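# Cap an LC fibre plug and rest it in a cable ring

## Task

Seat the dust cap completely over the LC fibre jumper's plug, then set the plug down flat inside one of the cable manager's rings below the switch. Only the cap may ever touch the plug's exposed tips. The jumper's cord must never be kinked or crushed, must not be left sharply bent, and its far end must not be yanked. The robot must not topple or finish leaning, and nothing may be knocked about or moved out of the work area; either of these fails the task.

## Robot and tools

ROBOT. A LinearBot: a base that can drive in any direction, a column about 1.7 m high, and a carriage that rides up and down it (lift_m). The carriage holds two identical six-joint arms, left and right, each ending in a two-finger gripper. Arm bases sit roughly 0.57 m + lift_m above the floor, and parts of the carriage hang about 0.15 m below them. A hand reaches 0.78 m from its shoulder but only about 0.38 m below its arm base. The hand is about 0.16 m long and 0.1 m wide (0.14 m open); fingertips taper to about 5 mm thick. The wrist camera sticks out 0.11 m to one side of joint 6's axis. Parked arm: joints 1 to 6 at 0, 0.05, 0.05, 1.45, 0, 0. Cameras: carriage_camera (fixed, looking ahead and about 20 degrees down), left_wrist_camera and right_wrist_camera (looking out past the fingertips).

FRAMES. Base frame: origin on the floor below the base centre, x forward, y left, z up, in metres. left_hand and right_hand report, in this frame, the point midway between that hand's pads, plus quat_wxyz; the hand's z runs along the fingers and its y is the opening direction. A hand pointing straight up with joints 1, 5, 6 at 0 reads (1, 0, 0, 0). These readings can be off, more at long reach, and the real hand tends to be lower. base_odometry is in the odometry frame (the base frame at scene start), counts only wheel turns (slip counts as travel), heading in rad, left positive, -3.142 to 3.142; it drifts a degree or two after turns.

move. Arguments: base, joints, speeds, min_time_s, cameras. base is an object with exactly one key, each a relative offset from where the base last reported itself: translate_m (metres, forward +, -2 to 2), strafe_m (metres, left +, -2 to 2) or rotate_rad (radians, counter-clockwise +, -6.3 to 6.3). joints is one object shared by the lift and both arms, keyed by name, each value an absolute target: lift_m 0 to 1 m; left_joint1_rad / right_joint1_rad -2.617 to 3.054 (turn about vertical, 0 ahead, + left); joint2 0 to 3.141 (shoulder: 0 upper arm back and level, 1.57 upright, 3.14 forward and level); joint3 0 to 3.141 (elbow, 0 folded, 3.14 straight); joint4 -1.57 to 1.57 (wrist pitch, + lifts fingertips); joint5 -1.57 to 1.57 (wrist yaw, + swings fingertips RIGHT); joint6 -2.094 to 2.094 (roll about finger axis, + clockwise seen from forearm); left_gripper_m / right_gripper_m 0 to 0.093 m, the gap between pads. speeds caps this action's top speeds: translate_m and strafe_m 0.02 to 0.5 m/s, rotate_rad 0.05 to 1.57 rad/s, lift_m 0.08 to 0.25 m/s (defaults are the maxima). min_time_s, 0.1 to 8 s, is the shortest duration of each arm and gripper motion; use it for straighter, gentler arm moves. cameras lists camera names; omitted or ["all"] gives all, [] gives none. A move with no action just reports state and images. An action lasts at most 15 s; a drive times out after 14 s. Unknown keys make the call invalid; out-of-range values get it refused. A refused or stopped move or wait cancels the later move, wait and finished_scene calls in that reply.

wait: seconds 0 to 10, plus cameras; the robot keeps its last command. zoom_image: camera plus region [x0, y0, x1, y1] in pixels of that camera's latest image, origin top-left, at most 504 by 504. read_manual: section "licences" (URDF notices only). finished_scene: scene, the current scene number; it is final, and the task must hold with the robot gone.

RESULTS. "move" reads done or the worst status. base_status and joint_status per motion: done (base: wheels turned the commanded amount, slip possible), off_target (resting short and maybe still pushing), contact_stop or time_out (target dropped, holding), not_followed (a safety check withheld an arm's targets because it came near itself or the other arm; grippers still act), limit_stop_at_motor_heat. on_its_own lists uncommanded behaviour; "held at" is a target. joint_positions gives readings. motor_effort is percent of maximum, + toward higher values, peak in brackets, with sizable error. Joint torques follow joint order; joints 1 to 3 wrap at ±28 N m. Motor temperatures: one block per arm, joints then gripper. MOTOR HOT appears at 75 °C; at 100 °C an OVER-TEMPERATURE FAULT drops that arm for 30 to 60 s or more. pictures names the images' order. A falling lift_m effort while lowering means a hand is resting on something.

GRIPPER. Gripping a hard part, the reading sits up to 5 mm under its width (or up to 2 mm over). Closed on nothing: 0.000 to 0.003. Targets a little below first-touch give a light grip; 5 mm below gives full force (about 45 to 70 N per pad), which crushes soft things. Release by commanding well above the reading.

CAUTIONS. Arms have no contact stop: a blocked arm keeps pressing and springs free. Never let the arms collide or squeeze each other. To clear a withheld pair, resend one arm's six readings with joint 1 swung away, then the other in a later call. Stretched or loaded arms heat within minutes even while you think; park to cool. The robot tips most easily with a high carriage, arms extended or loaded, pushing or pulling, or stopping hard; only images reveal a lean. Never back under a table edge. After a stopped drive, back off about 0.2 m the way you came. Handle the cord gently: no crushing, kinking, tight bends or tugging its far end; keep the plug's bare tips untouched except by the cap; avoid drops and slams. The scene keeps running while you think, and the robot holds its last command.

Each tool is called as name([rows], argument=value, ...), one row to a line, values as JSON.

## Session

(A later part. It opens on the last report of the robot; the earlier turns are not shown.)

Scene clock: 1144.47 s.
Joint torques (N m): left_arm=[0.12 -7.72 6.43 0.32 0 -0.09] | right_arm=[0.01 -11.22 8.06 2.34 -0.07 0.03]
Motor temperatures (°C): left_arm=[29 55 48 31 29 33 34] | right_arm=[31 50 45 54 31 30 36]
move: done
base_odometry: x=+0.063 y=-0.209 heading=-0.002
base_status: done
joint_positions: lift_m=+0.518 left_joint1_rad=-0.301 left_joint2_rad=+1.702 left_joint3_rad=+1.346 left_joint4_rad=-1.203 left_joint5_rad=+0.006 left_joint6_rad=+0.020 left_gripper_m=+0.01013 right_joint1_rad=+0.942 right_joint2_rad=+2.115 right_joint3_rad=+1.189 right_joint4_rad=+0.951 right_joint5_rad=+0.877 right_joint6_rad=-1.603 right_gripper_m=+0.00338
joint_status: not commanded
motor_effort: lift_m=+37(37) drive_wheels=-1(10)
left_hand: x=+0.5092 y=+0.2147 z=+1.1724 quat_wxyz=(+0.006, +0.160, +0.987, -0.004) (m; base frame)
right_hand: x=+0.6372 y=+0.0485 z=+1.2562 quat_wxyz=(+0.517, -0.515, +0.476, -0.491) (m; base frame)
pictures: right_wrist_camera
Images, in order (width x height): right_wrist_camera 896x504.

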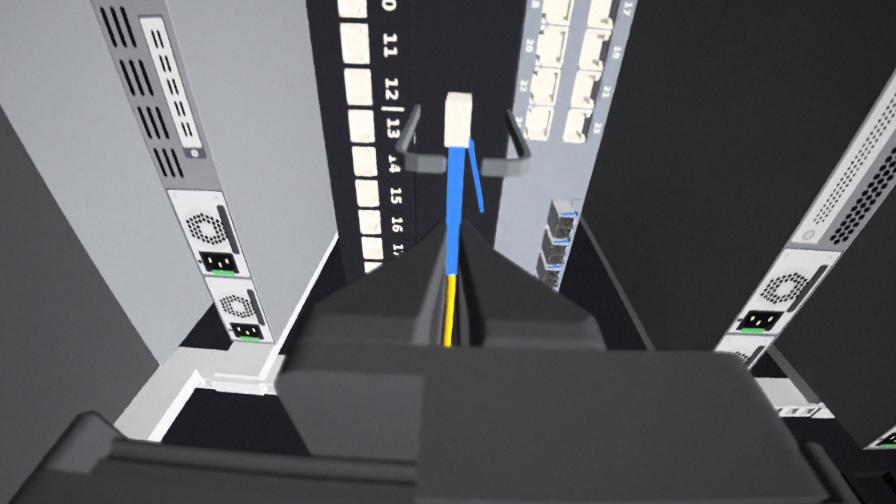

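move(base={"translate_m": 0.007}, speeds={"translate_m": 0.02}, cameras=["right_wrist_camera"])

zoom_image(camera="right_wrist_camera", region=[400, 100, 520, 220])

Scene clock: 1149.17 s.
Joint torques (N m): left_arm=[0.12 -7.66 6.43 0.31 0.01 -0.08] | right_arm=[0.18 -11.21 8.09 2.36 -0.1 0.02]
Motor temperatures (°C): left_arm=[29 55 48 31 29 33 34] | right_arm=[31 50 45 54 31 30 36]
move: done
base_odometry: x=+0.070 y=-0.209 heading=-0.002
base_status: done
joint_positions: lift_m=+0.518 left_joint1_rad=-0.301 left_joint2_rad=+1.702 left_joint3_rad=+1.346 left_joint4_rad=-1.203 left_joint5_rad=+0.005 left_joint6_rad=+0.020 left_gripper_m=+0.01013 right_joint1_rad=+0.940 right_joint2_rad=+2.115 right_joint3_rad=+1.189 right_joint4_rad=+0.951 right_joint5_rad=+0.877 right_joint6_rad=-1.603 right_gripper_m=+0.00338
joint_status: not commanded
motor_effort: lift_m=+37(37) drive_wheels=-3(9)
left_hand: x=+0.5093 y=+0.2148 z=+1.1724 quat_wxyz=(+0.006, +0.160, +0.987, -0.004) (m; base frame)
right_hand: x=+0.6378 y=+0.0479 z=+1.2561 quat_wxyz=(+0.516, -0.515, +0.477, -0.491) (m; base frame)
pictures: right_wrist_camera
Images, in order (width x height): right_wrist_camera 896x504.

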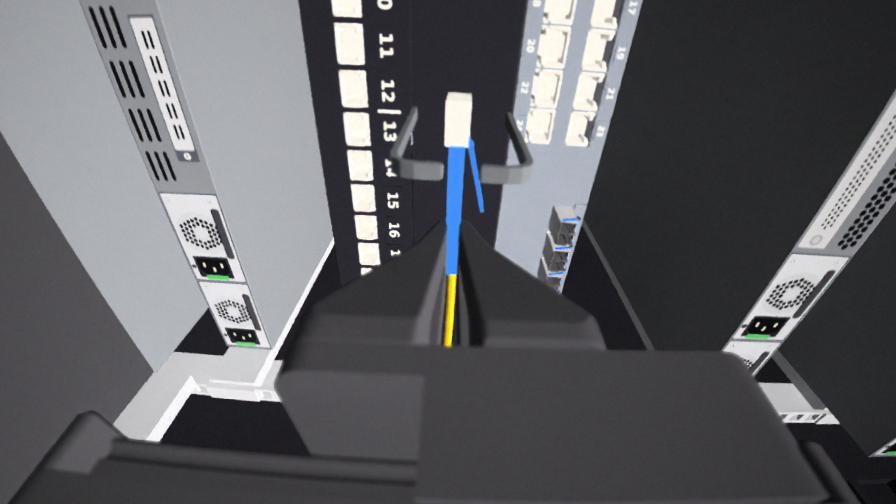

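Scaled by 4.200 from the camera's 896x504 image, which has a finer 1280x720 frame.

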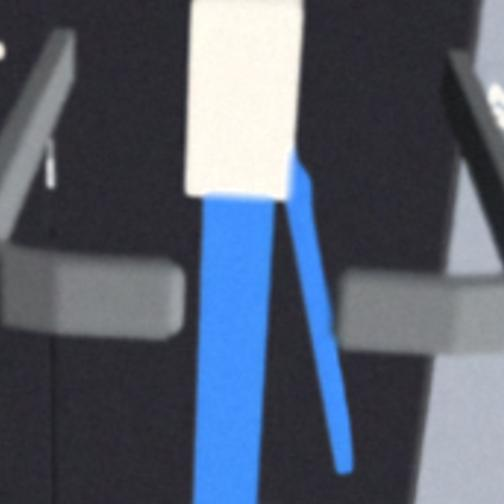

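move(base={"translate_m": 0.007}, speeds={"translate_m": 0.02}, cameras=["right_wrist_camera"])

zoom_image(camera="right_wrist_camera", region=[340, 80, 580, 320])

Scene clock: 1153.30 s.
Joint torques (N m): left_arm=[0.14 -7.73 6.43 0.32 0.01 -0.07] | right_arm=[0.25 -11.28 8.09 2.35 -0.07 0.03]
Motor temperatures (°C): left_arm=[29 54 48 31 29 33 34] | right_arm=[31 50 45 54 31 30 36]
move: done
base_odometry: x=+0.076 y=-0.209 heading=-0.002
base_status: done
joint_positions: lift_m=+0.518 left_joint1_rad=-0.301 left_joint2_rad=+1.702 left_joint3_rad=+1.346 left_joint4_rad=-1.203 left_joint5_rad=+0.005 left_joint6_rad=+0.020 left_gripper_m=+0.01013 right_joint1_rad=+0.939 right_joint2_rad=+2.115 right_joint3_rad=+1.189 right_joint4_rad=+0.951 right_joint5_rad=+0.877 right_joint6_rad=-1.603 right_gripper_m=+0.00338
joint_status: not commanded
motor_effort: lift_m=+37(37) drive_wheels=+4(9)
left_hand: x=+0.5093 y=+0.2148 z=+1.1724 quat_wxyz=(+0.006, +0.160, +0.987, -0.004) (m; base frame)
right_hand: x=+0.6382 y=+0.0474 z=+1.2561 quat_wxyz=(+0.516, -0.514, +0.477, -0.491) (m; base frame)
pictures: right_wrist_camera
Images, in order (width x height): right_wrist_camera 896x504.

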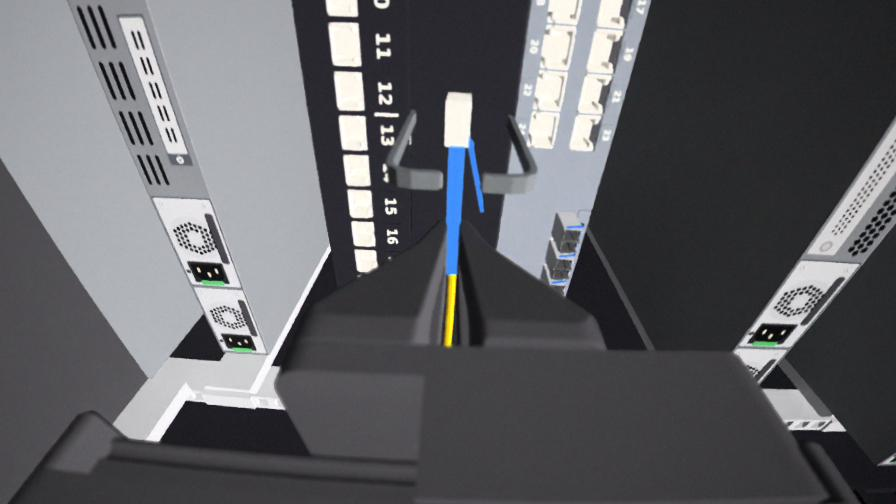

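Scaled by 2.100 from the camera's 896x504 image, which has a finer 1280x720 frame.

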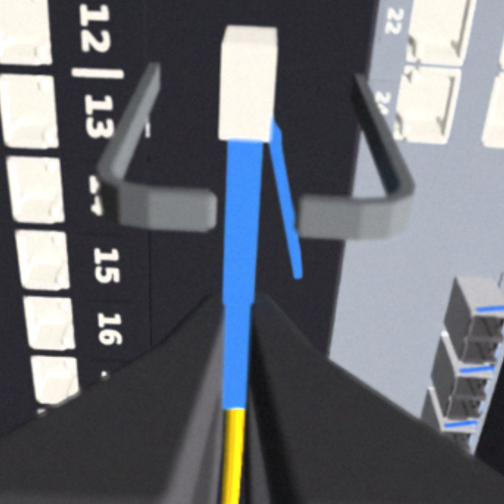

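move(base={"strafe_m": 0.004}, joints={"lift_m": 0.509}, speeds={"strafe_m": 0.02}, cameras=["right_wrist_camera", "carriage_camera"])

zoom_image(camera="right_wrist_camera", region=[340, 80, 580, 320])

zoom_image(camera="carriage_camera", region=[300, 180, 620, 360])

Scene clock: 1163.10 s.
Joint torques (N m): left_arm=[0.03 -7.71 6.42 0.31 0.02 -0.08] | right_arm=[0.18 -11.58 7.9 2.39 -0.06 0.03]
Motor temperatures (°C): left_arm=[29 54 48 31 29 33 33] | right_arm=[31 50 45 54 31 30 36]
move: done
base_odometry: x=+0.076 y=-0.205 heading=-0.003
base_status: done
joint_positions: lift_m=+0.509 left_joint1_rad=-0.300 left_joint2_rad=+1.702 left_joint3_rad=+1.346 left_joint4_rad=-1.202 left_joint5_rad=+0.004 left_joint6_rad=+0.019 left_gripper_m=+0.01013 right_joint1_rad=+0.939 right_joint2_rad=+2.119 right_joint3_rad=+1.190 right_joint4_rad=+0.948 right_joint5_rad=+0.876 right_joint6_rad=-1.603 right_gripper_m=+0.00338
joint_status: all done
motor_effort: lift_m=+35(36) drive_wheels=+1(8)
left_hand: x=+0.5095 y=+0.2153 z=+1.1634 quat_wxyz=(+0.006, +0.159, +0.987, -0.003) (m; base frame)
right_hand: x=+0.6385 y=+0.0480 z=+1.2452 quat_wxyz=(+0.515, -0.516, +0.477, -0.491) (m; base frame)
pictures: carriage_camera, right_wrist_camera
Images, in order (width x height): carriage_camera 896x504, right_wrist_camera 896x504.

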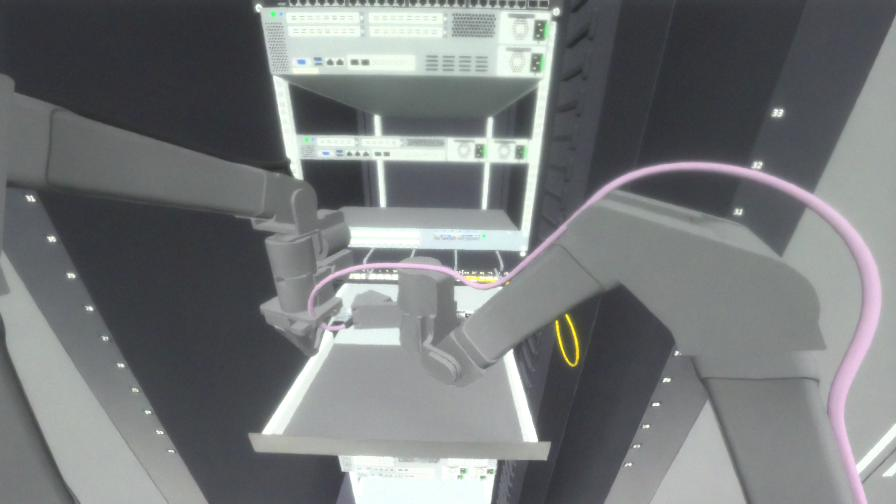

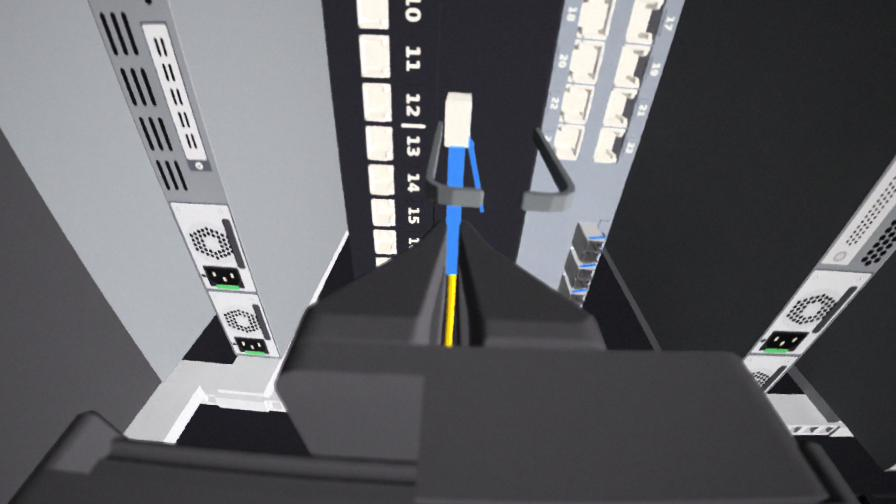

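Scaled by 2.100 from the camera's 896x504 image, which has a finer 1280x720 frame.

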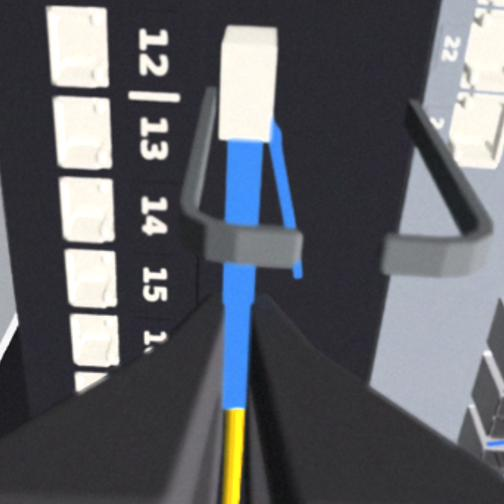

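Scaled by 1.575 from the camera's 896x504 image, which has a finer 1280x720 frame.

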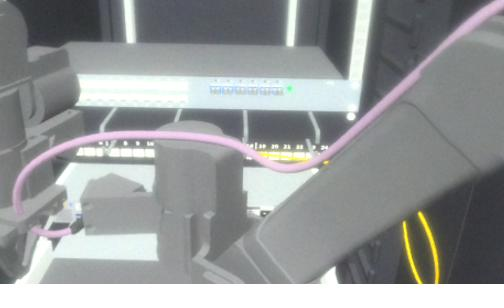

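move(joints={"lift_m": 0.5055}, cameras=[])

move(joints={"lift_m": 0.504}, cameras=[])

move(joints={"lift_m": 0.503}, cameras=["right_wrist_camera"])

zoom_image(camera="right_wrist_camera", region=[340, 80, 580, 320])

Scene clock: 1167.83 s.
Joint torques (N m): left_arm=[0.02 -7.71 6.5 0.3 0.02 -0.08] | right_arm=[0.27 -11.74 7.86 2.4 -0.06 0.02]
Motor temperatures (°C): left_arm=[29 54 48 31 29 33 33] | right_arm=[31 51 46 54 31 30 36]
move: done
base_odometry: x=+0.076 y=-0.205 heading=-0.003
base_status: not commanded
joint_positions: lift_m=+0.506 left_joint1_rad=-0.300 left_joint2_rad=+1.702 left_joint3_rad=+1.345 left_joint4_rad=-1.202 left_joint5_rad=+0.004 left_joint6_rad=+0.019 left_gripper_m=+0.01013 right_joint1_rad=+0.939 right_joint2_rad=+2.120 right_joint3_rad=+1.191 right_joint4_rad=+0.949 right_joint5_rad=+0.876 right_joint6_rad=-1.603 right_gripper_m=+0.00338
joint_status: all done
motor_effort: lift_m=+34(35) drive_wheels=+0(5)
left_hand: x=+0.5093 y=+0.2154 z=+1.1597 quat_wxyz=(+0.006, +0.159, +0.987, -0.003) (m; base frame)
right_hand: x=+0.6386 y=+0.0481 z=+1.2414 quat_wxyz=(+0.514, -0.516, +0.477, -0.491) (m; base frame)
pictures: none
No camera images: "cameras" was empty.

Scene clock: 1168.17 s.
Joint torques (N m): left_arm=[0.05 -7.71 6.5 0.31 0.02 -0.08] | right_arm=[0.21 -11.79 7.86 2.34 -0.07 0.03]
Motor temperatures (°C): left_arm=[29 54 48 31 29 33 33] | right_arm=[31 51 46 54 31 30 36]
move: done
base_odometry: x=+0.076 y=-0.205 heading=-0.003
base_status: not commanded
joint_positions: lift_m=+0.504 left_joint1_rad=-0.300 left_joint2_rad=+1.702 left_joint3_rad=+1.345 left_joint4_rad=-1.202 left_joint5_rad=+0.004 left_joint6_rad=+0.019 left_gripper_m=+0.01013 right_joint1_rad=+0.939 right_joint2_rad=+2.120 right_joint3_rad=+1.191 right_joint4_rad=+0.952 right_joint5_rad=+0.876 right_joint6_rad=-1.603 right_gripper_m=+0.00338
joint_status: all done
motor_effort: lift_m=+33(33) drive_wheels=+1(3)
left_hand: x=+0.5093 y=+0.2154 z=+1.1583 quat_wxyz=(+0.006, +0.159, +0.987, -0.003) (m; base frame)
right_hand: x=+0.6386 y=+0.0481 z=+1.2407 quat_wxyz=(+0.516, -0.515, +0.477, -0.491) (m; base frame)
pictures: none
No camera images: "cameras" was empty.

Scene clock: 1168.47 s.
Joint torques (N m): left_arm=[0.01 -7.68 6.49 0.3 0.02 -0.07] | right_arm=[0.24 -11.73 7.83 2.29 -0.07 0.03]
Motor temperatures (°C): left_arm=[29 54 48 31 29 33 33] | right_arm=[31 51 46 54 31 30 36]
move: done
base_odometry: x=+0.076 y=-0.205 heading=-0.003
base_status: not commanded
joint_positions: lift_m=+0.503 left_joint1_rad=-0.300 left_joint2_rad=+1.702 left_joint3_rad=+1.345 left_joint4_rad=-1.202 left_joint5_rad=+0.004 left_joint6_rad=+0.019 left_gripper_m=+0.01013 right_joint1_rad=+0.939 right_joint2_rad=+2.120 right_joint3_rad=+1.191 right_joint4_rad=+0.956 right_joint5_rad=+0.876 right_joint6_rad=-1.603 right_gripper_m=+0.00338
joint_status: all done
motor_effort: lift_m=+33(34) drive_wheels=+1(3)
left_hand: x=+0.5093 y=+0.2154 z=+1.1573 quat_wxyz=(+0.006, +0.159, +0.987, -0.003) (m; base frame)
right_hand: x=+0.6386 y=+0.0481 z=+1.2404 quat_wxyz=(+0.517, -0.514, +0.477, -0.491) (m; base frame)
pictures: right_wrist_camera
Images, in order (width x height): right_wrist_camera 896x504.

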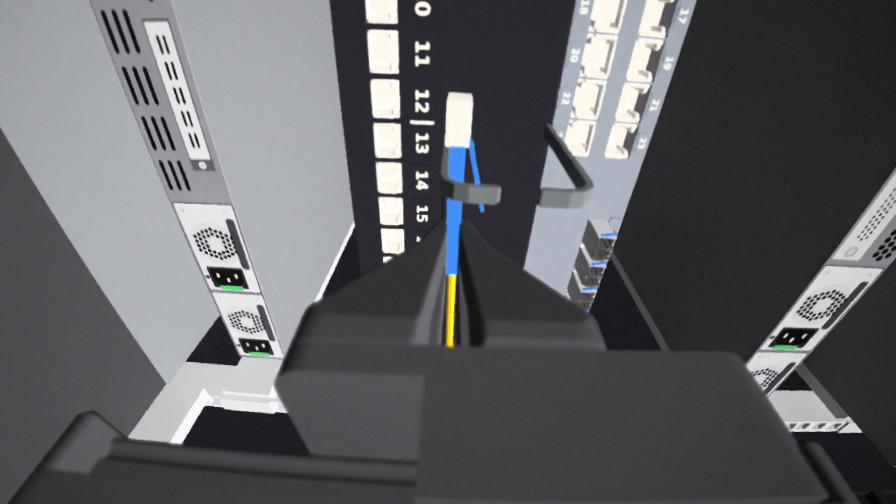

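Scaled by 2.100 from the camera's 896x504 image, which has a finer 1280x720 frame.

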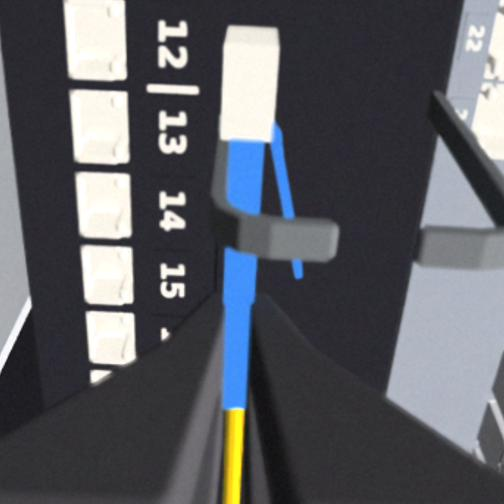

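move(joints={"lift_m": 0.5048}, cameras=[])

move(joints={"right_gripper_m": 0.012}, min_time_s=3, cameras=["right_wrist_camera"])

zoom_image(camera="right_wrist_camera", region=[340, 80, 580, 320])

Scene clock: 1172.53 s.
Joint torques (N m): left_arm=[0.02 -7.69 6.52 0.32 0.02 -0.07] | right_arm=[0.18 -11.7 7.84 2.32 -0.06 0.03]
Motor temperatures (°C): left_arm=[29 54 48 31 29 33 33] | right_arm=[31 51 46 54 31 30 36]
move: done
base_odometry: x=+0.076 y=-0.205 heading=-0.003
base_status: not commanded
joint_positions: lift_m=+0.505 left_joint1_rad=-0.300 left_joint2_rad=+1.702 left_joint3_rad=+1.345 left_joint4_rad=-1.202 left_joint5_rad=+0.004 left_joint6_rad=+0.019 left_gripper_m=+0.01013 right_joint1_rad=+0.939 right_joint2_rad=+2.120 right_joint3_rad=+1.191 right_joint4_rad=+0.954 right_joint5_rad=+0.876 right_joint6_rad=-1.603 right_gripper_m=+0.00338
joint_status: all done
motor_effort: lift_m=+36(40) drive_wheels=-3(5)
left_hand: x=+0.5093 y=+0.2154 z=+1.1588 quat_wxyz=(+0.006, +0.159, +0.987, -0.003) (m; base frame)
right_hand: x=+0.6386 y=+0.0481 z=+1.2415 quat_wxyz=(+0.516, -0.515, +0.477, -0.491) (m; base frame)
pictures: none
No camera images: "cameras" was empty.

Scene clock: 1175.83 s.
Joint torques (N m): left_arm=[0.02 -7.69 6.53 0.3 0.03 -0.08] | right_arm=[0.27 -11.74 7.87 2.31 -0.06 0.03]
Motor temperatures (°C): left_arm=[29 54 48 31 29 33 33] | right_arm=[31 51 46 54 31 30 36]
move: done
base_odometry: x=+0.076 y=-0.205 heading=-0.003
base_status: not commanded
joint_positions: lift_m=+0.505 left_joint1_rad=-0.300 left_joint2_rad=+1.702 left_joint3_rad=+1.345 left_joint4_rad=-1.202 left_joint5_rad=+0.004 left_joint6_rad=+0.019 left_gripper_m=+0.01013 right_joint1_rad=+0.939 right_joint2_rad=+2.120 right_joint3_rad=+1.191 right_joint4_rad=+0.954 right_joint5_rad=+0.876 right_joint6_rad=-1.603 right_gripper_m=+0.01189
joint_status: all done
motor_effort: lift_m=+37(37) drive_wheels=+4(6)
left_hand: x=+0.5093 y=+0.2154 z=+1.1588 quat_wxyz=(+0.006, +0.159, +0.987, -0.003) (m; base frame)
right_hand: x=+0.6386 y=+0.0481 z=+1.2415 quat_wxyz=(+0.516, -0.515, +0.477, -0.491) (m; base frame)
pictures: right_wrist_camera
Images, in order (width x height): right_wrist_camera 896x504.

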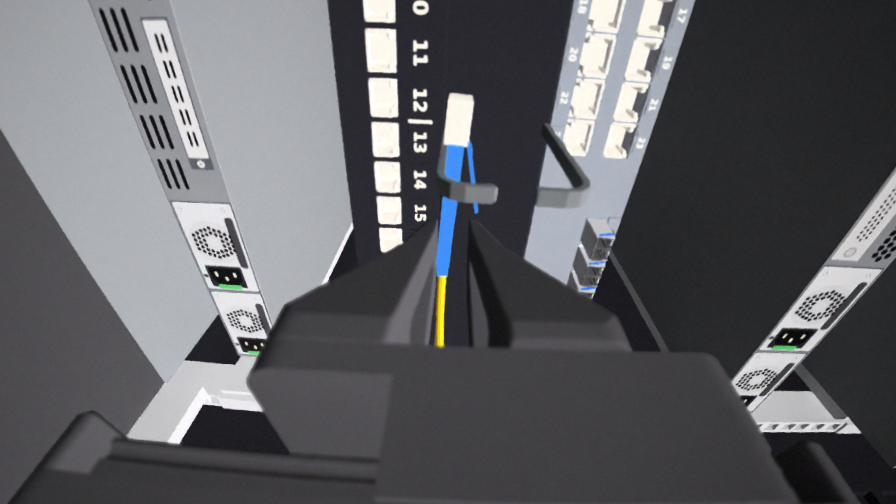

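Scaled by 2.100 from the camera's 896x504 image, which has a finer 1280x720 frame.

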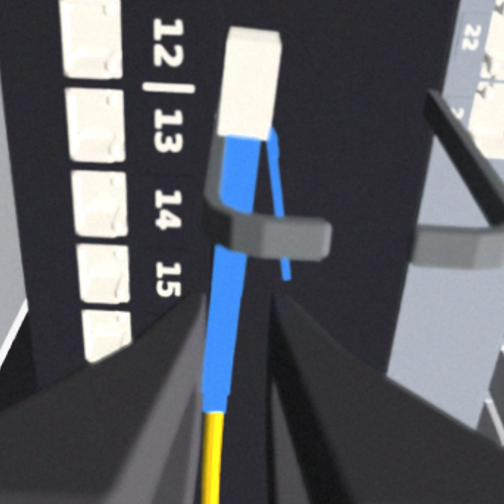

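move(joints={"right_gripper_m": 0.0}, min_time_s=3, cameras=["carriage_camera"])

move(joints={"lift_m": 0.508}, cameras=[])

move(base={"strafe_m": 0.0045}, speeds={"strafe_m": 0.02}, cameras=["right_wrist_camera"])

zoom_image(camera="right_wrist_camera", region=[340, 80, 580, 320])

Scene clock: 1188.07 s.
Joint torques (N m): left_arm=[0.02 -7.71 6.52 0.31 0.03 -0.08] | right_arm=[0.27 -11.74 7.86 2.32 -0.07 0.03]
Motor temperatures (°C): left_arm=[29 54 48 31 29 33 33] | right_arm=[31 51 47 53 31 30 36]
move: done
base_odometry: x=+0.076 y=-0.205 heading=-0.003
base_status: not commanded
joint_positions: lift_m=+0.505 left_joint1_rad=-0.300 left_joint2_rad=+1.702 left_joint3_rad=+1.345 left_joint4_rad=-1.202 left_joint5_rad=+0.004 left_joint6_rad=+0.019 left_gripper_m=+0.01013 right_joint1_rad=+0.939 right_joint2_rad=+2.120 right_joint3_rad=+1.191 right_joint4_rad=+0.954 right_joint5_rad=+0.876 right_joint6_rad=-1.603 right_gripper_m=+0.00340
joint_status: all done
motor_effort: lift_m=+37(37) drive_wheels=+3(6)
left_hand: x=+0.5093 y=+0.2154 z=+1.1588 quat_wxyz=(+0.006, +0.159, +0.987, -0.003) (m; base frame)
right_hand: x=+0.6386 y=+0.0481 z=+1.2415 quat_wxyz=(+0.516, -0.515, +0.477, -0.491) (m; base frame)
pictures: carriage_camera
Images, in order (width x height): carriage_camera 896x504.

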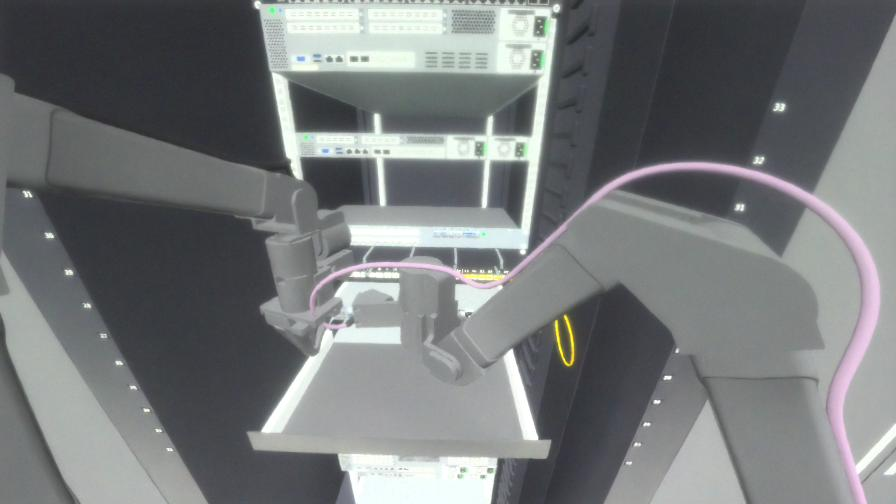

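Scene clock: 1188.50 s.
Joint torques (N m): left_arm=[0.03 -7.66 6.53 0.29 0.02 -0.08] | right_arm=[0.24 -11.77 7.72 2.32 -0.07 0.02]
Motor temperatures (°C): left_arm=[29 54 48 31 29 33 33] | right_arm=[31 51 47 53 31 30 36]
move: done
base_odometry: x=+0.076 y=-0.205 heading=-0.003
base_status: not commanded
joint_positions: lift_m=+0.508 left_joint1_rad=-0.300 left_joint2_rad=+1.701 left_joint3_rad=+1.345 left_joint4_rad=-1.201 left_joint5_rad=+0.004 left_joint6_rad=+0.019 left_gripper_m=+0.01013 right_joint1_rad=+0.939 right_joint2_rad=+2.120 right_joint3_rad=+1.192 right_joint4_rad=+0.954 right_joint5_rad=+0.876 right_joint6_rad=-1.603 right_gripper_m=+0.00340
joint_status: all done
motor_effort: lift_m=+36(42) drive_wheels=+4(6)
left_hand: x=+0.5095 y=+0.2153 z=+1.1623 quat_wxyz=(+0.007, +0.159, +0.987, -0.003) (m; base frame)
right_hand: x=+0.6387 y=+0.0483 z=+1.2453 quat_wxyz=(+0.517, -0.514, +0.477, -0.491) (m; base frame)
pictures: none
No camera images: "cameras" was empty.

Scene clock: 1189.10 s.
Joint torques (N m): left_arm=[0.06 -7.65 6.53 0.3 0.02 -0.07] | right_arm=[0.23 -11.81 7.72 2.32 -0.06 0.03]
Motor temperatures (°C): left_arm=[29 54 48 31 29 33 33] | right_arm=[31 51 47 53 31 30 36]
move: done
base_odometry: x=+0.077 y=-0.201 heading=-0.003
base_status: done
joint_positions: lift_m=+0.508 left_joint1_rad=-0.300 left_joint2_rad=+1.701 left_joint3_rad=+1.345 left_joint4_rad=-1.201 left_joint5_rad=+0.003 left_joint6_rad=+0.019 left_gripper_m=+0.01013 right_joint1_rad=+0.940 right_joint2_rad=+2.120 right_joint3_rad=+1.192 right_joint4_rad=+0.954 right_joint5_rad=+0.876 right_joint6_rad=-1.603 right_gripper_m=+0.00340
joint_status: not commanded
motor_effort: lift_m=+36(36) drive_wheels=+5(6)
left_hand: x=+0.5095 y=+0.2154 z=+1.1623 quat_wxyz=(+0.007, +0.159, +0.987, -0.003) (m; base frame)
right_hand: x=+0.6386 y=+0.0485 z=+1.2453 quat_wxyz=(+0.517, -0.514, +0.477, -0.491) (m; base frame)
pictures: right_wrist_camera
Images, in order (width x height): right_wrist_camera 896x504.

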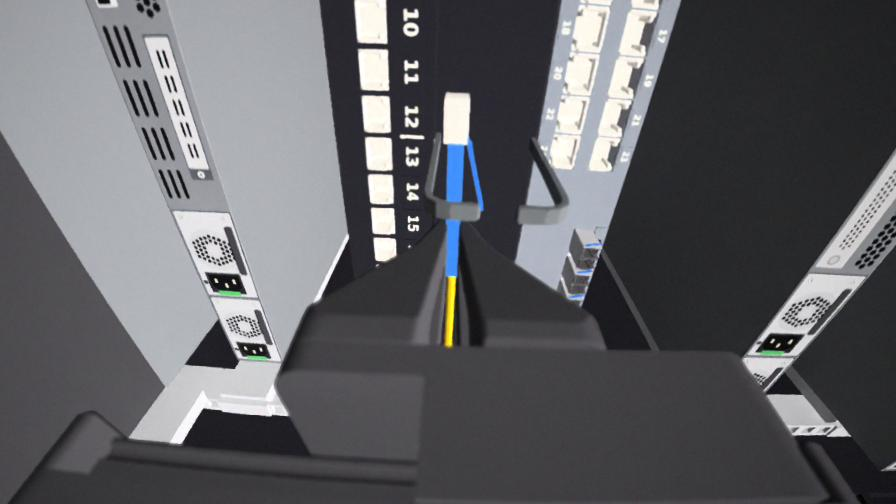

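Scaled by 2.100 from the camera's 896x504 image, which has a finer 1280x720 frame.

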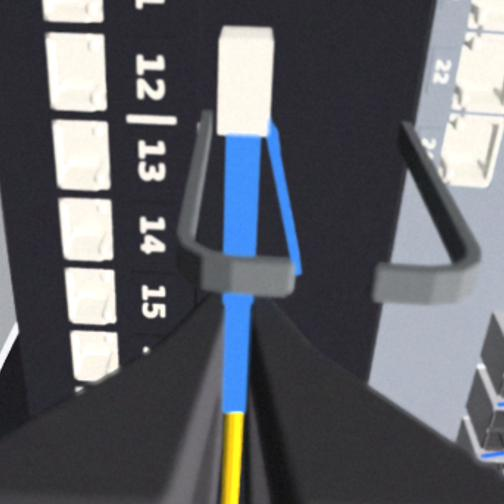

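move(joints={"lift_m": 0.505}, cameras=[])

move(joints={"lift_m": 0.504}, cameras=[])

move(joints={"right_gripper_m": 0.009}, min_time_s=3, cameras=["right_wrist_camera"])

zoom_image(camera="right_wrist_camera", region=[340, 80, 580, 320])

Scene clock: 1197.33 s.
Joint torques (N m): left_arm=[0.03 -7.61 6.52 0.31 0.03 -0.08] | right_arm=[0.24 -11.79 7.72 2.36 -0.06 0.03]
Motor temperatures (°C): left_arm=[29 53 48 31 29 33 33] | right_arm=[31 52 47 53 31 30 36]
move: done
base_odometry: x=+0.077 y=-0.201 heading=-0.003
base_status: not commanded
joint_positions: lift_m=+0.505 left_joint1_rad=-0.300 left_joint2_rad=+1.701 left_joint3_rad=+1.345 left_joint4_rad=-1.201 left_joint5_rad=+0.003 left_joint6_rad=+0.019 left_gripper_m=+0.01013 right_joint1_rad=+0.940 right_joint2_rad=+2.121 right_joint3_rad=+1.192 right_joint4_rad=+0.950 right_joint5_rad=+0.876 right_joint6_rad=-1.603 right_gripper_m=+0.00340
joint_status: all done
motor_effort: lift_m=+34(34) drive_wheels=+4(5)
left_hand: x=+0.5095 y=+0.2154 z=+1.1594 quat_wxyz=(+0.006, +0.159, +0.987, -0.003) (m; base frame)
right_hand: x=+0.6386 y=+0.0485 z=+1.2416 quat_wxyz=(+0.516, -0.516, +0.476, -0.491) (m; base frame)
pictures: none
No camera images: "cameras" was empty.

Scene clock: 1197.63 s.
Joint torques (N m): left_arm=[0.03 -7.65 6.52 0.31 0.03 -0.08] | right_arm=[0.14 -11.75 7.71 2.34 -0.06 0.03]
Motor temperatures (°C): left_arm=[29 53 48 31 29 33 33] | right_arm=[31 52 47 53 31 30 36]
move: done
base_odometry: x=+0.077 y=-0.201 heading=-0.003
base_status: not commanded
joint_positions: lift_m=+0.504 left_joint1_rad=-0.300 left_joint2_rad=+1.701 left_joint3_rad=+1.345 left_joint4_rad=-1.202 left_joint5_rad=+0.003 left_joint6_rad=+0.019 left_gripper_m=+0.01013 right_joint1_rad=+0.940 right_joint2_rad=+2.121 right_joint3_rad=+1.192 right_joint4_rad=+0.952 right_joint5_rad=+0.876 right_joint6_rad=-1.603 right_gripper_m=+0.00340
joint_status: all done
motor_effort: lift_m=+33(34) drive_wheels=+1(5)
left_hand: x=+0.5094 y=+0.2154 z=+1.1585 quat_wxyz=(+0.006, +0.159, +0.987, -0.003) (m; base frame)
right_hand: x=+0.6386 y=+0.0485 z=+1.2411 quat_wxyz=(+0.516, -0.515, +0.477, -0.491) (m; base frame)
pictures: none
No camera images: "cameras" was empty.

Scene clock: 1200.93 s.
Joint torques (N m): left_arm=[0.06 -7.58 6.53 0.31 0.02 -0.08] | right_arm=[0.2 -11.82 7.72 2.34 -0.06 0.03]
Motor temperatures (°C): left_arm=[29 53 48 31 29 33 33] | right_arm=[31 52 46 53 31 30 36]
move: done
base_odometry: x=+0.077 y=-0.201 heading=-0.003
base_status: not commanded
joint_positions: lift_m=+0.504 left_joint1_rad=-0.300 left_joint2_rad=+1.701 left_joint3_rad=+1.345 left_joint4_rad=-1.202 left_joint5_rad=+0.003 left_joint6_rad=+0.019 left_gripper_m=+0.01013 right_joint1_rad=+0.940 right_joint2_rad=+2.121 right_joint3_rad=+1.192 right_joint4_rad=+0.952 right_joint5_rad=+0.876 right_joint6_rad=-1.603 right_gripper_m=+0.00889
joint_status: all done
motor_effort: lift_m=+33(33) drive_wheels=+1(6)
left_hand: x=+0.5094 y=+0.2154 z=+1.1585 quat_wxyz=(+0.006, +0.159, +0.987, -0.003) (m; base frame)
right_hand: x=+0.6386 y=+0.0485 z=+1.2411 quat_wxyz=(+0.516, -0.515, +0.477, -0.491) (m; base frame)
pictures: right_wrist_camera
Images, in order (width x height): right_wrist_camera 896x504.

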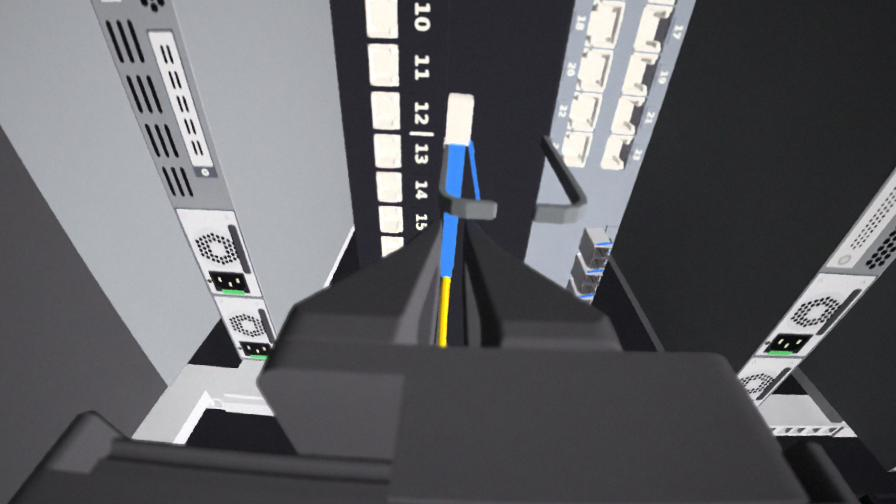

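Scaled by 2.100 from the camera's 896x504 image, which has a finer 1280x720 frame.

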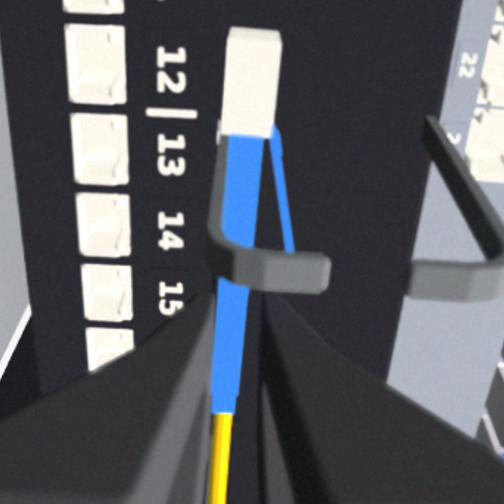

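zoom_image(camera="carriage_camera", region=[400, 220, 560, 310])

move(joints={"right_gripper_m": 0.014}, min_time_s=3)

zoom_image(camera="right_wrist_camera", region=[340, 80, 580, 320])

zoom_image(camera="carriage_camera", region=[400, 220, 560, 310])

This scene's latest camera images include none from carriage_camera. They are from: right_wrist_camera. carriage_camera's image comes with the result of a call that names it in "cameras".

Scene clock: 1212.33 s.
Joint torques (N m): left_arm=[0.03 -7.61 6.53 0.31 0.03 -0.08] | right_arm=[0.2 -11.79 7.71 2.34 -0.07 0.03]
Motor temperatures (°C): left_arm=[29 53 48 31 29 33 33] | right_arm=[31 52 46 53 31 30 35]
move: done
base_odometry: x=+0.077 y=-0.201 heading=-0.003
base_status: not commanded
joint_positions: lift_m=+0.504 left_joint1_rad=-0.300 left_joint2_rad=+1.701 left_joint3_rad=+1.345 left_joint4_rad=-1.202 left_joint5_rad=+0.003 left_joint6_rad=+0.019 left_gripper_m=+0.01013 right_joint1_rad=+0.940 right_joint2_rad=+2.121 right_joint3_rad=+1.192 right_joint4_rad=+0.952 right_joint5_rad=+0.876 right_joint6_rad=-1.603 right_gripper_m=+0.01387
joint_status: all done
motor_effort: lift_m=+33(33) drive_wheels=+4(6)
left_hand: x=+0.5094 y=+0.2154 z=+1.1585 quat_wxyz=(+0.006, +0.159, +0.987, -0.003) (m; base frame)
right_hand: x=+0.6386 y=+0.0485 z=+1.2411 quat_wxyz=(+0.516, -0.515, +0.477, -0.491) (m; base frame)
pictures: carriage_camera, left_wrist_camera, right_wrist_camera
Images, in order (width x height): carriage_camera 896x504, left_wrist_camera 896x504, right_wrist_camera 896x504.

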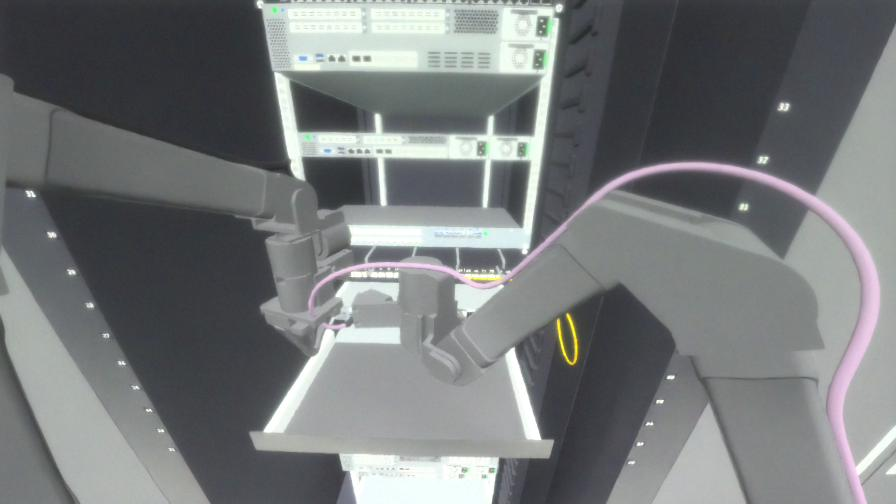

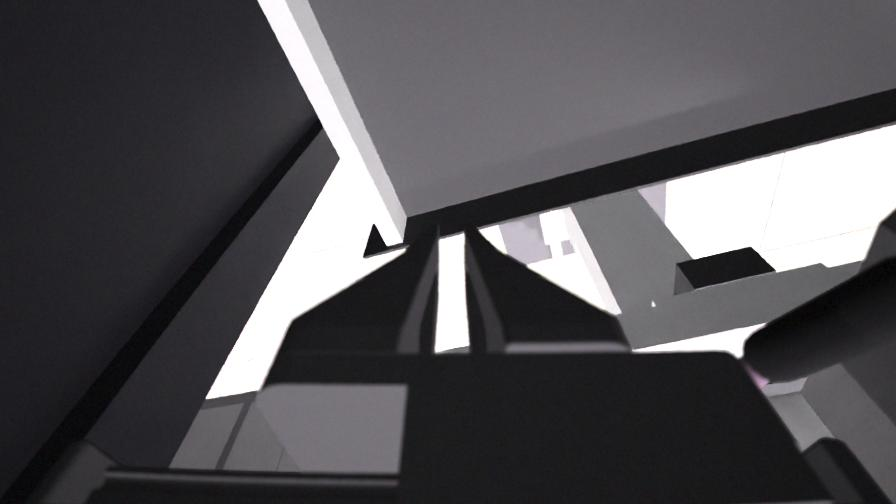

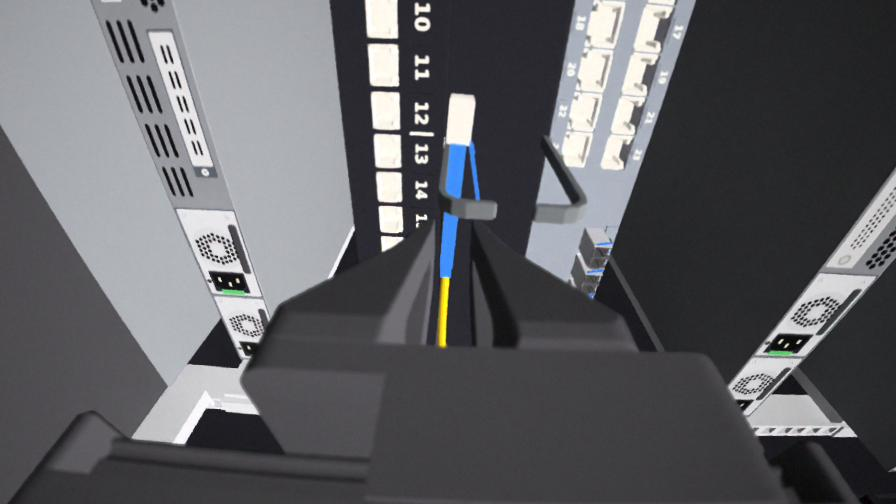

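Scaled by 2.100 from the camera's 896x504 image, which has a finer 1280x720 frame.

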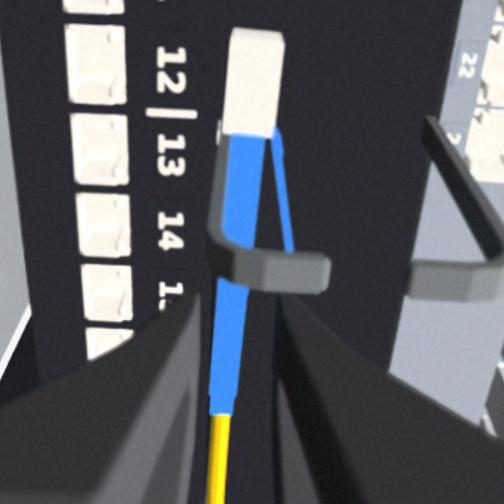

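Scaled by 3.150 from the camera's 896x504 image, which has a finer 1280x720 frame.

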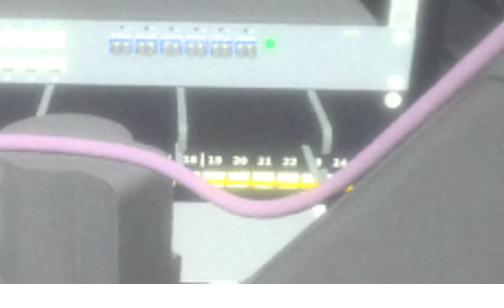

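move(joints={"right_gripper_m": 0.034}, min_time_s=2, cameras=[])

move(base={"translate_m": -0.03}, speeds={"translate_m": 0.03}, cameras=["right_wrist_camera"])

zoom_image(camera="right_wrist_camera", region=[340, 60, 580, 300])

Scene clock: 1224.03 s.
Joint torques (N m): left_arm=[0.08 -7.64 6.53 0.3 0.02 -0.09] | right_arm=[0.23 -11.81 7.72 2.33 -0.06 0.02]
Motor temperatures (°C): left_arm=[29 52 48 31 29 33 33] | right_arm=[31 52 46 53 31 30 35]
move: done
base_odometry: x=+0.077 y=-0.201 heading=-0.003
base_status: not commanded
joint_positions: lift_m=+0.504 left_joint1_rad=-0.300 left_joint2_rad=+1.701 left_joint3_rad=+1.345 left_joint4_rad=-1.202 left_joint5_rad=+0.003 left_joint6_rad=+0.019 left_gripper_m=+0.01013 right_joint1_rad=+0.940 right_joint2_rad=+2.121 right_joint3_rad=+1.192 right_joint4_rad=+0.952 right_joint5_rad=+0.876 right_joint6_rad=-1.603 right_gripper_m=+0.03386
joint_status: all done
motor_effort: lift_m=+33(33) drive_wheels=+6(8)
left_hand: x=+0.5094 y=+0.2154 z=+1.1585 quat_wxyz=(+0.006, +0.159, +0.987, -0.003) (m; base frame)
right_hand: x=+0.6386 y=+0.0485 z=+1.2411 quat_wxyz=(+0.516, -0.515, +0.477, -0.491) (m; base frame)
pictures: none
No camera images: "cameras" was empty.

Scene clock: 1225.47 s.
Joint torques (N m): left_arm=[0.03 -7.66 6.5 0.31 0.02 -0.08] | right_arm=[0.01 -11.89 7.69 2.33 -0.04 0.02]
Motor temperatures (°C): left_arm=[29 52 48 31 29 33 33] | right_arm=[31 52 46 53 31 30 35]
move: done
base_odometry: x=+0.047 y=-0.201 heading=-0.003
base_status: done
joint_positions: lift_m=+0.504 left_joint1_rad=-0.300 left_joint2_rad=+1.701 left_joint3_rad=+1.345 left_joint4_rad=-1.201 left_joint5_rad=+0.003 left_joint6_rad=+0.019 left_gripper_m=+0.01013 right_joint1_rad=+0.941 right_joint2_rad=+2.121 right_joint3_rad=+1.192 right_joint4_rad=+0.952 right_joint5_rad=+0.875 right_joint6_rad=-1.603 right_gripper_m=+0.03386
joint_status: not commanded
motor_effort: lift_m=+33(33) drive_wheels=+3(10)
left_hand: x=+0.5095 y=+0.2154 z=+1.1585 quat_wxyz=(+0.006, +0.159, +0.987, -0.003) (m; base frame)
right_hand: x=+0.6381 y=+0.0492 z=+1.2411 quat_wxyz=(+0.517, -0.515, +0.476, -0.491) (m; base frame)
pictures: right_wrist_camera
Images, in order (width x height): right_wrist_camera 896x504.

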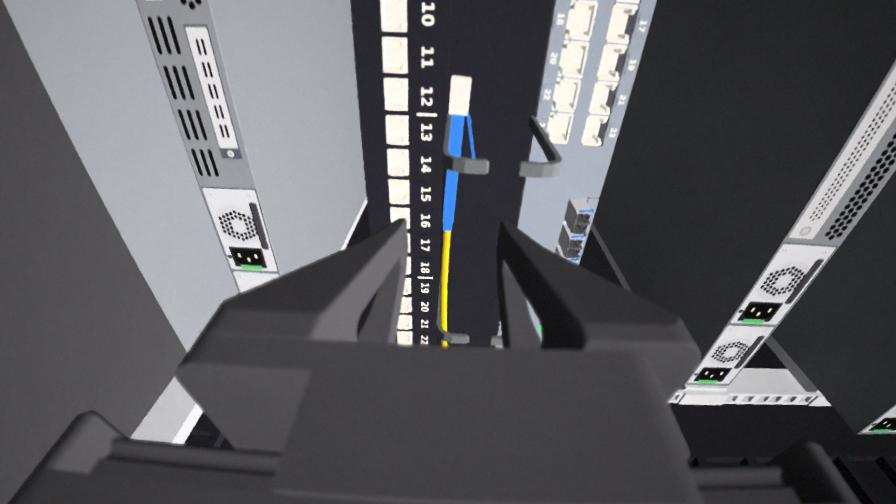

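Scaled by 2.100 from the camera's 896x504 image, which has a finer 1280x720 frame.

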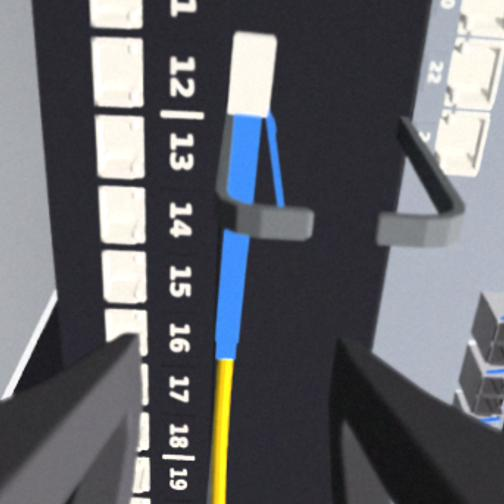

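move(base={"translate_m": -0.10}, speeds={"translate_m": 0.05})

zoom_image(camera="right_wrist_camera", region=[340, 40, 580, 280])

zoom_image(camera="carriage_camera", region=[300, 200, 560, 340])

Scene clock: 1231.70 s.
Joint torques (N m): left_arm=[0.05 -7.6 6.52 0.31 0.03 -0.08] | right_arm=[-0.02 -11.79 7.72 2.33 -0.06 0.02]
Motor temperatures (°C): left_arm=[29 52 48 31 29 33 33] | right_arm=[31 52 46 53 31 30 35]
move: done
base_odometry: x=-0.053 y=-0.200 heading=-0.003
base_status: done
joint_positions: lift_m=+0.504 left_joint1_rad=-0.300 left_joint2_rad=+1.701 left_joint3_rad=+1.345 left_joint4_rad=-1.201 left_joint5_rad=+0.003 left_joint6_rad=+0.019 left_gripper_m=+0.01013 right_joint1_rad=+0.941 right_joint2_rad=+2.121 right_joint3_rad=+1.192 right_joint4_rad=+0.952 right_joint5_rad=+0.875 right_joint6_rad=-1.603 right_gripper_m=+0.03386
joint_status: not commanded
motor_effort: lift_m=+33(33) drive_wheels=+0(9)
left_hand: x=+0.5095 y=+0.2154 z=+1.1585 quat_wxyz=(+0.006, +0.159, +0.987, -0.003) (m; base frame)
right_hand: x=+0.6379 y=+0.0495 z=+1.2411 quat_wxyz=(+0.517, -0.516, +0.476, -0.490) (m; base frame)
pictures: carriage_camera, left_wrist_camera, right_wrist_camera
Images, in order (width x height): carriage_camera 896x504, left_wrist_camera 896x504, right_wrist_camera 896x504.

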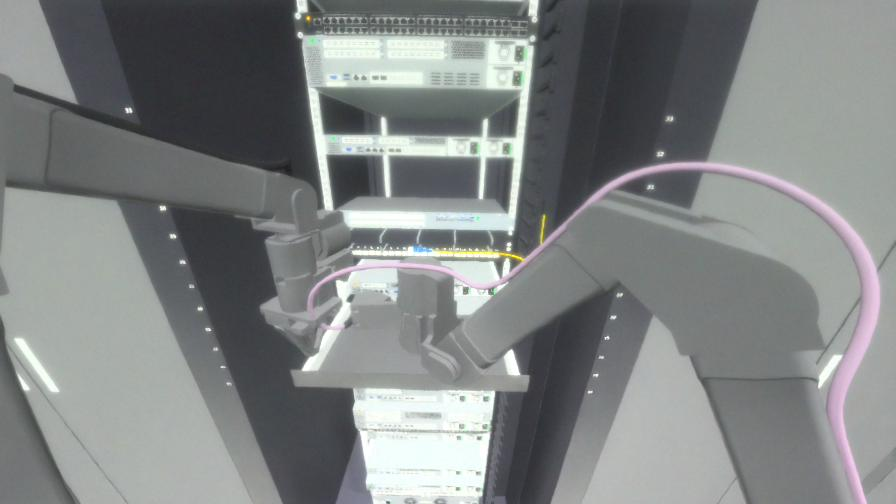

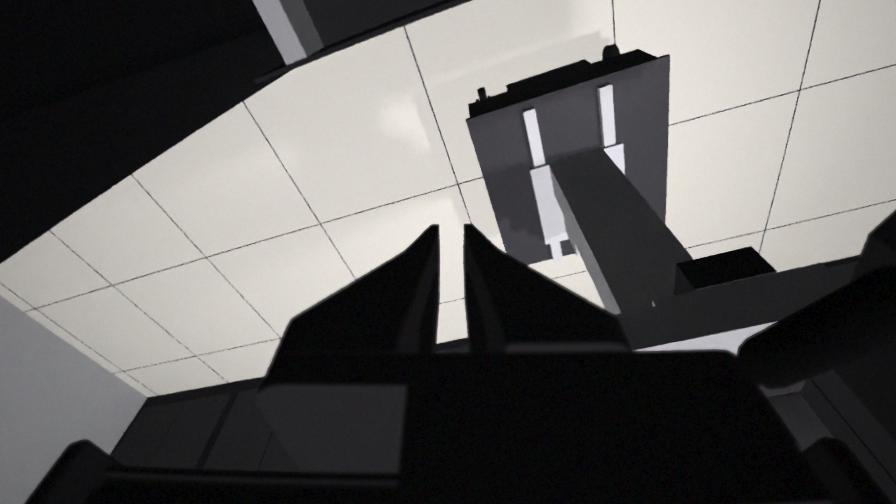

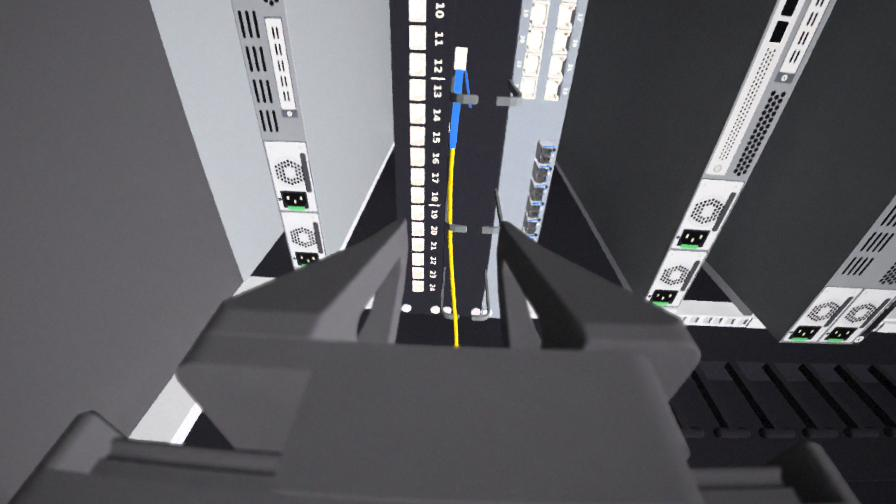

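Scaled by 2.100 from the camera's 896x504 image, which has a finer 1280x720 frame.

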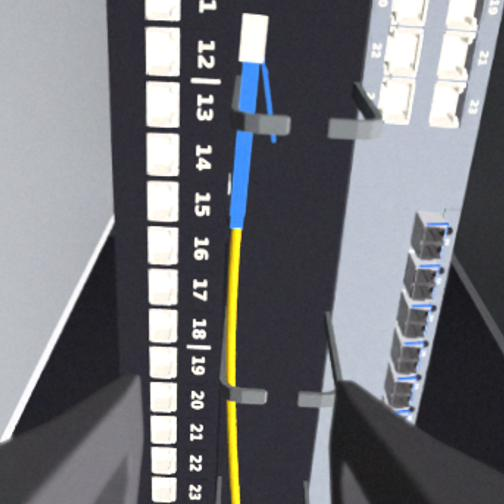

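Scaled by 1.938 from the camera's 896x504 image, which has a finer 1280x720 frame.

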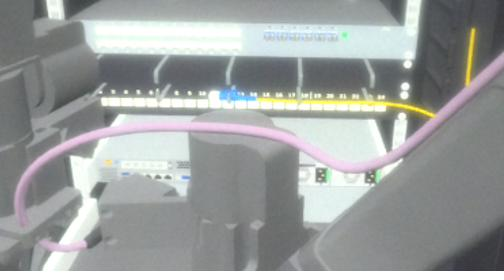

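finished_scene(scene=2)

The scene is finished: the task was done.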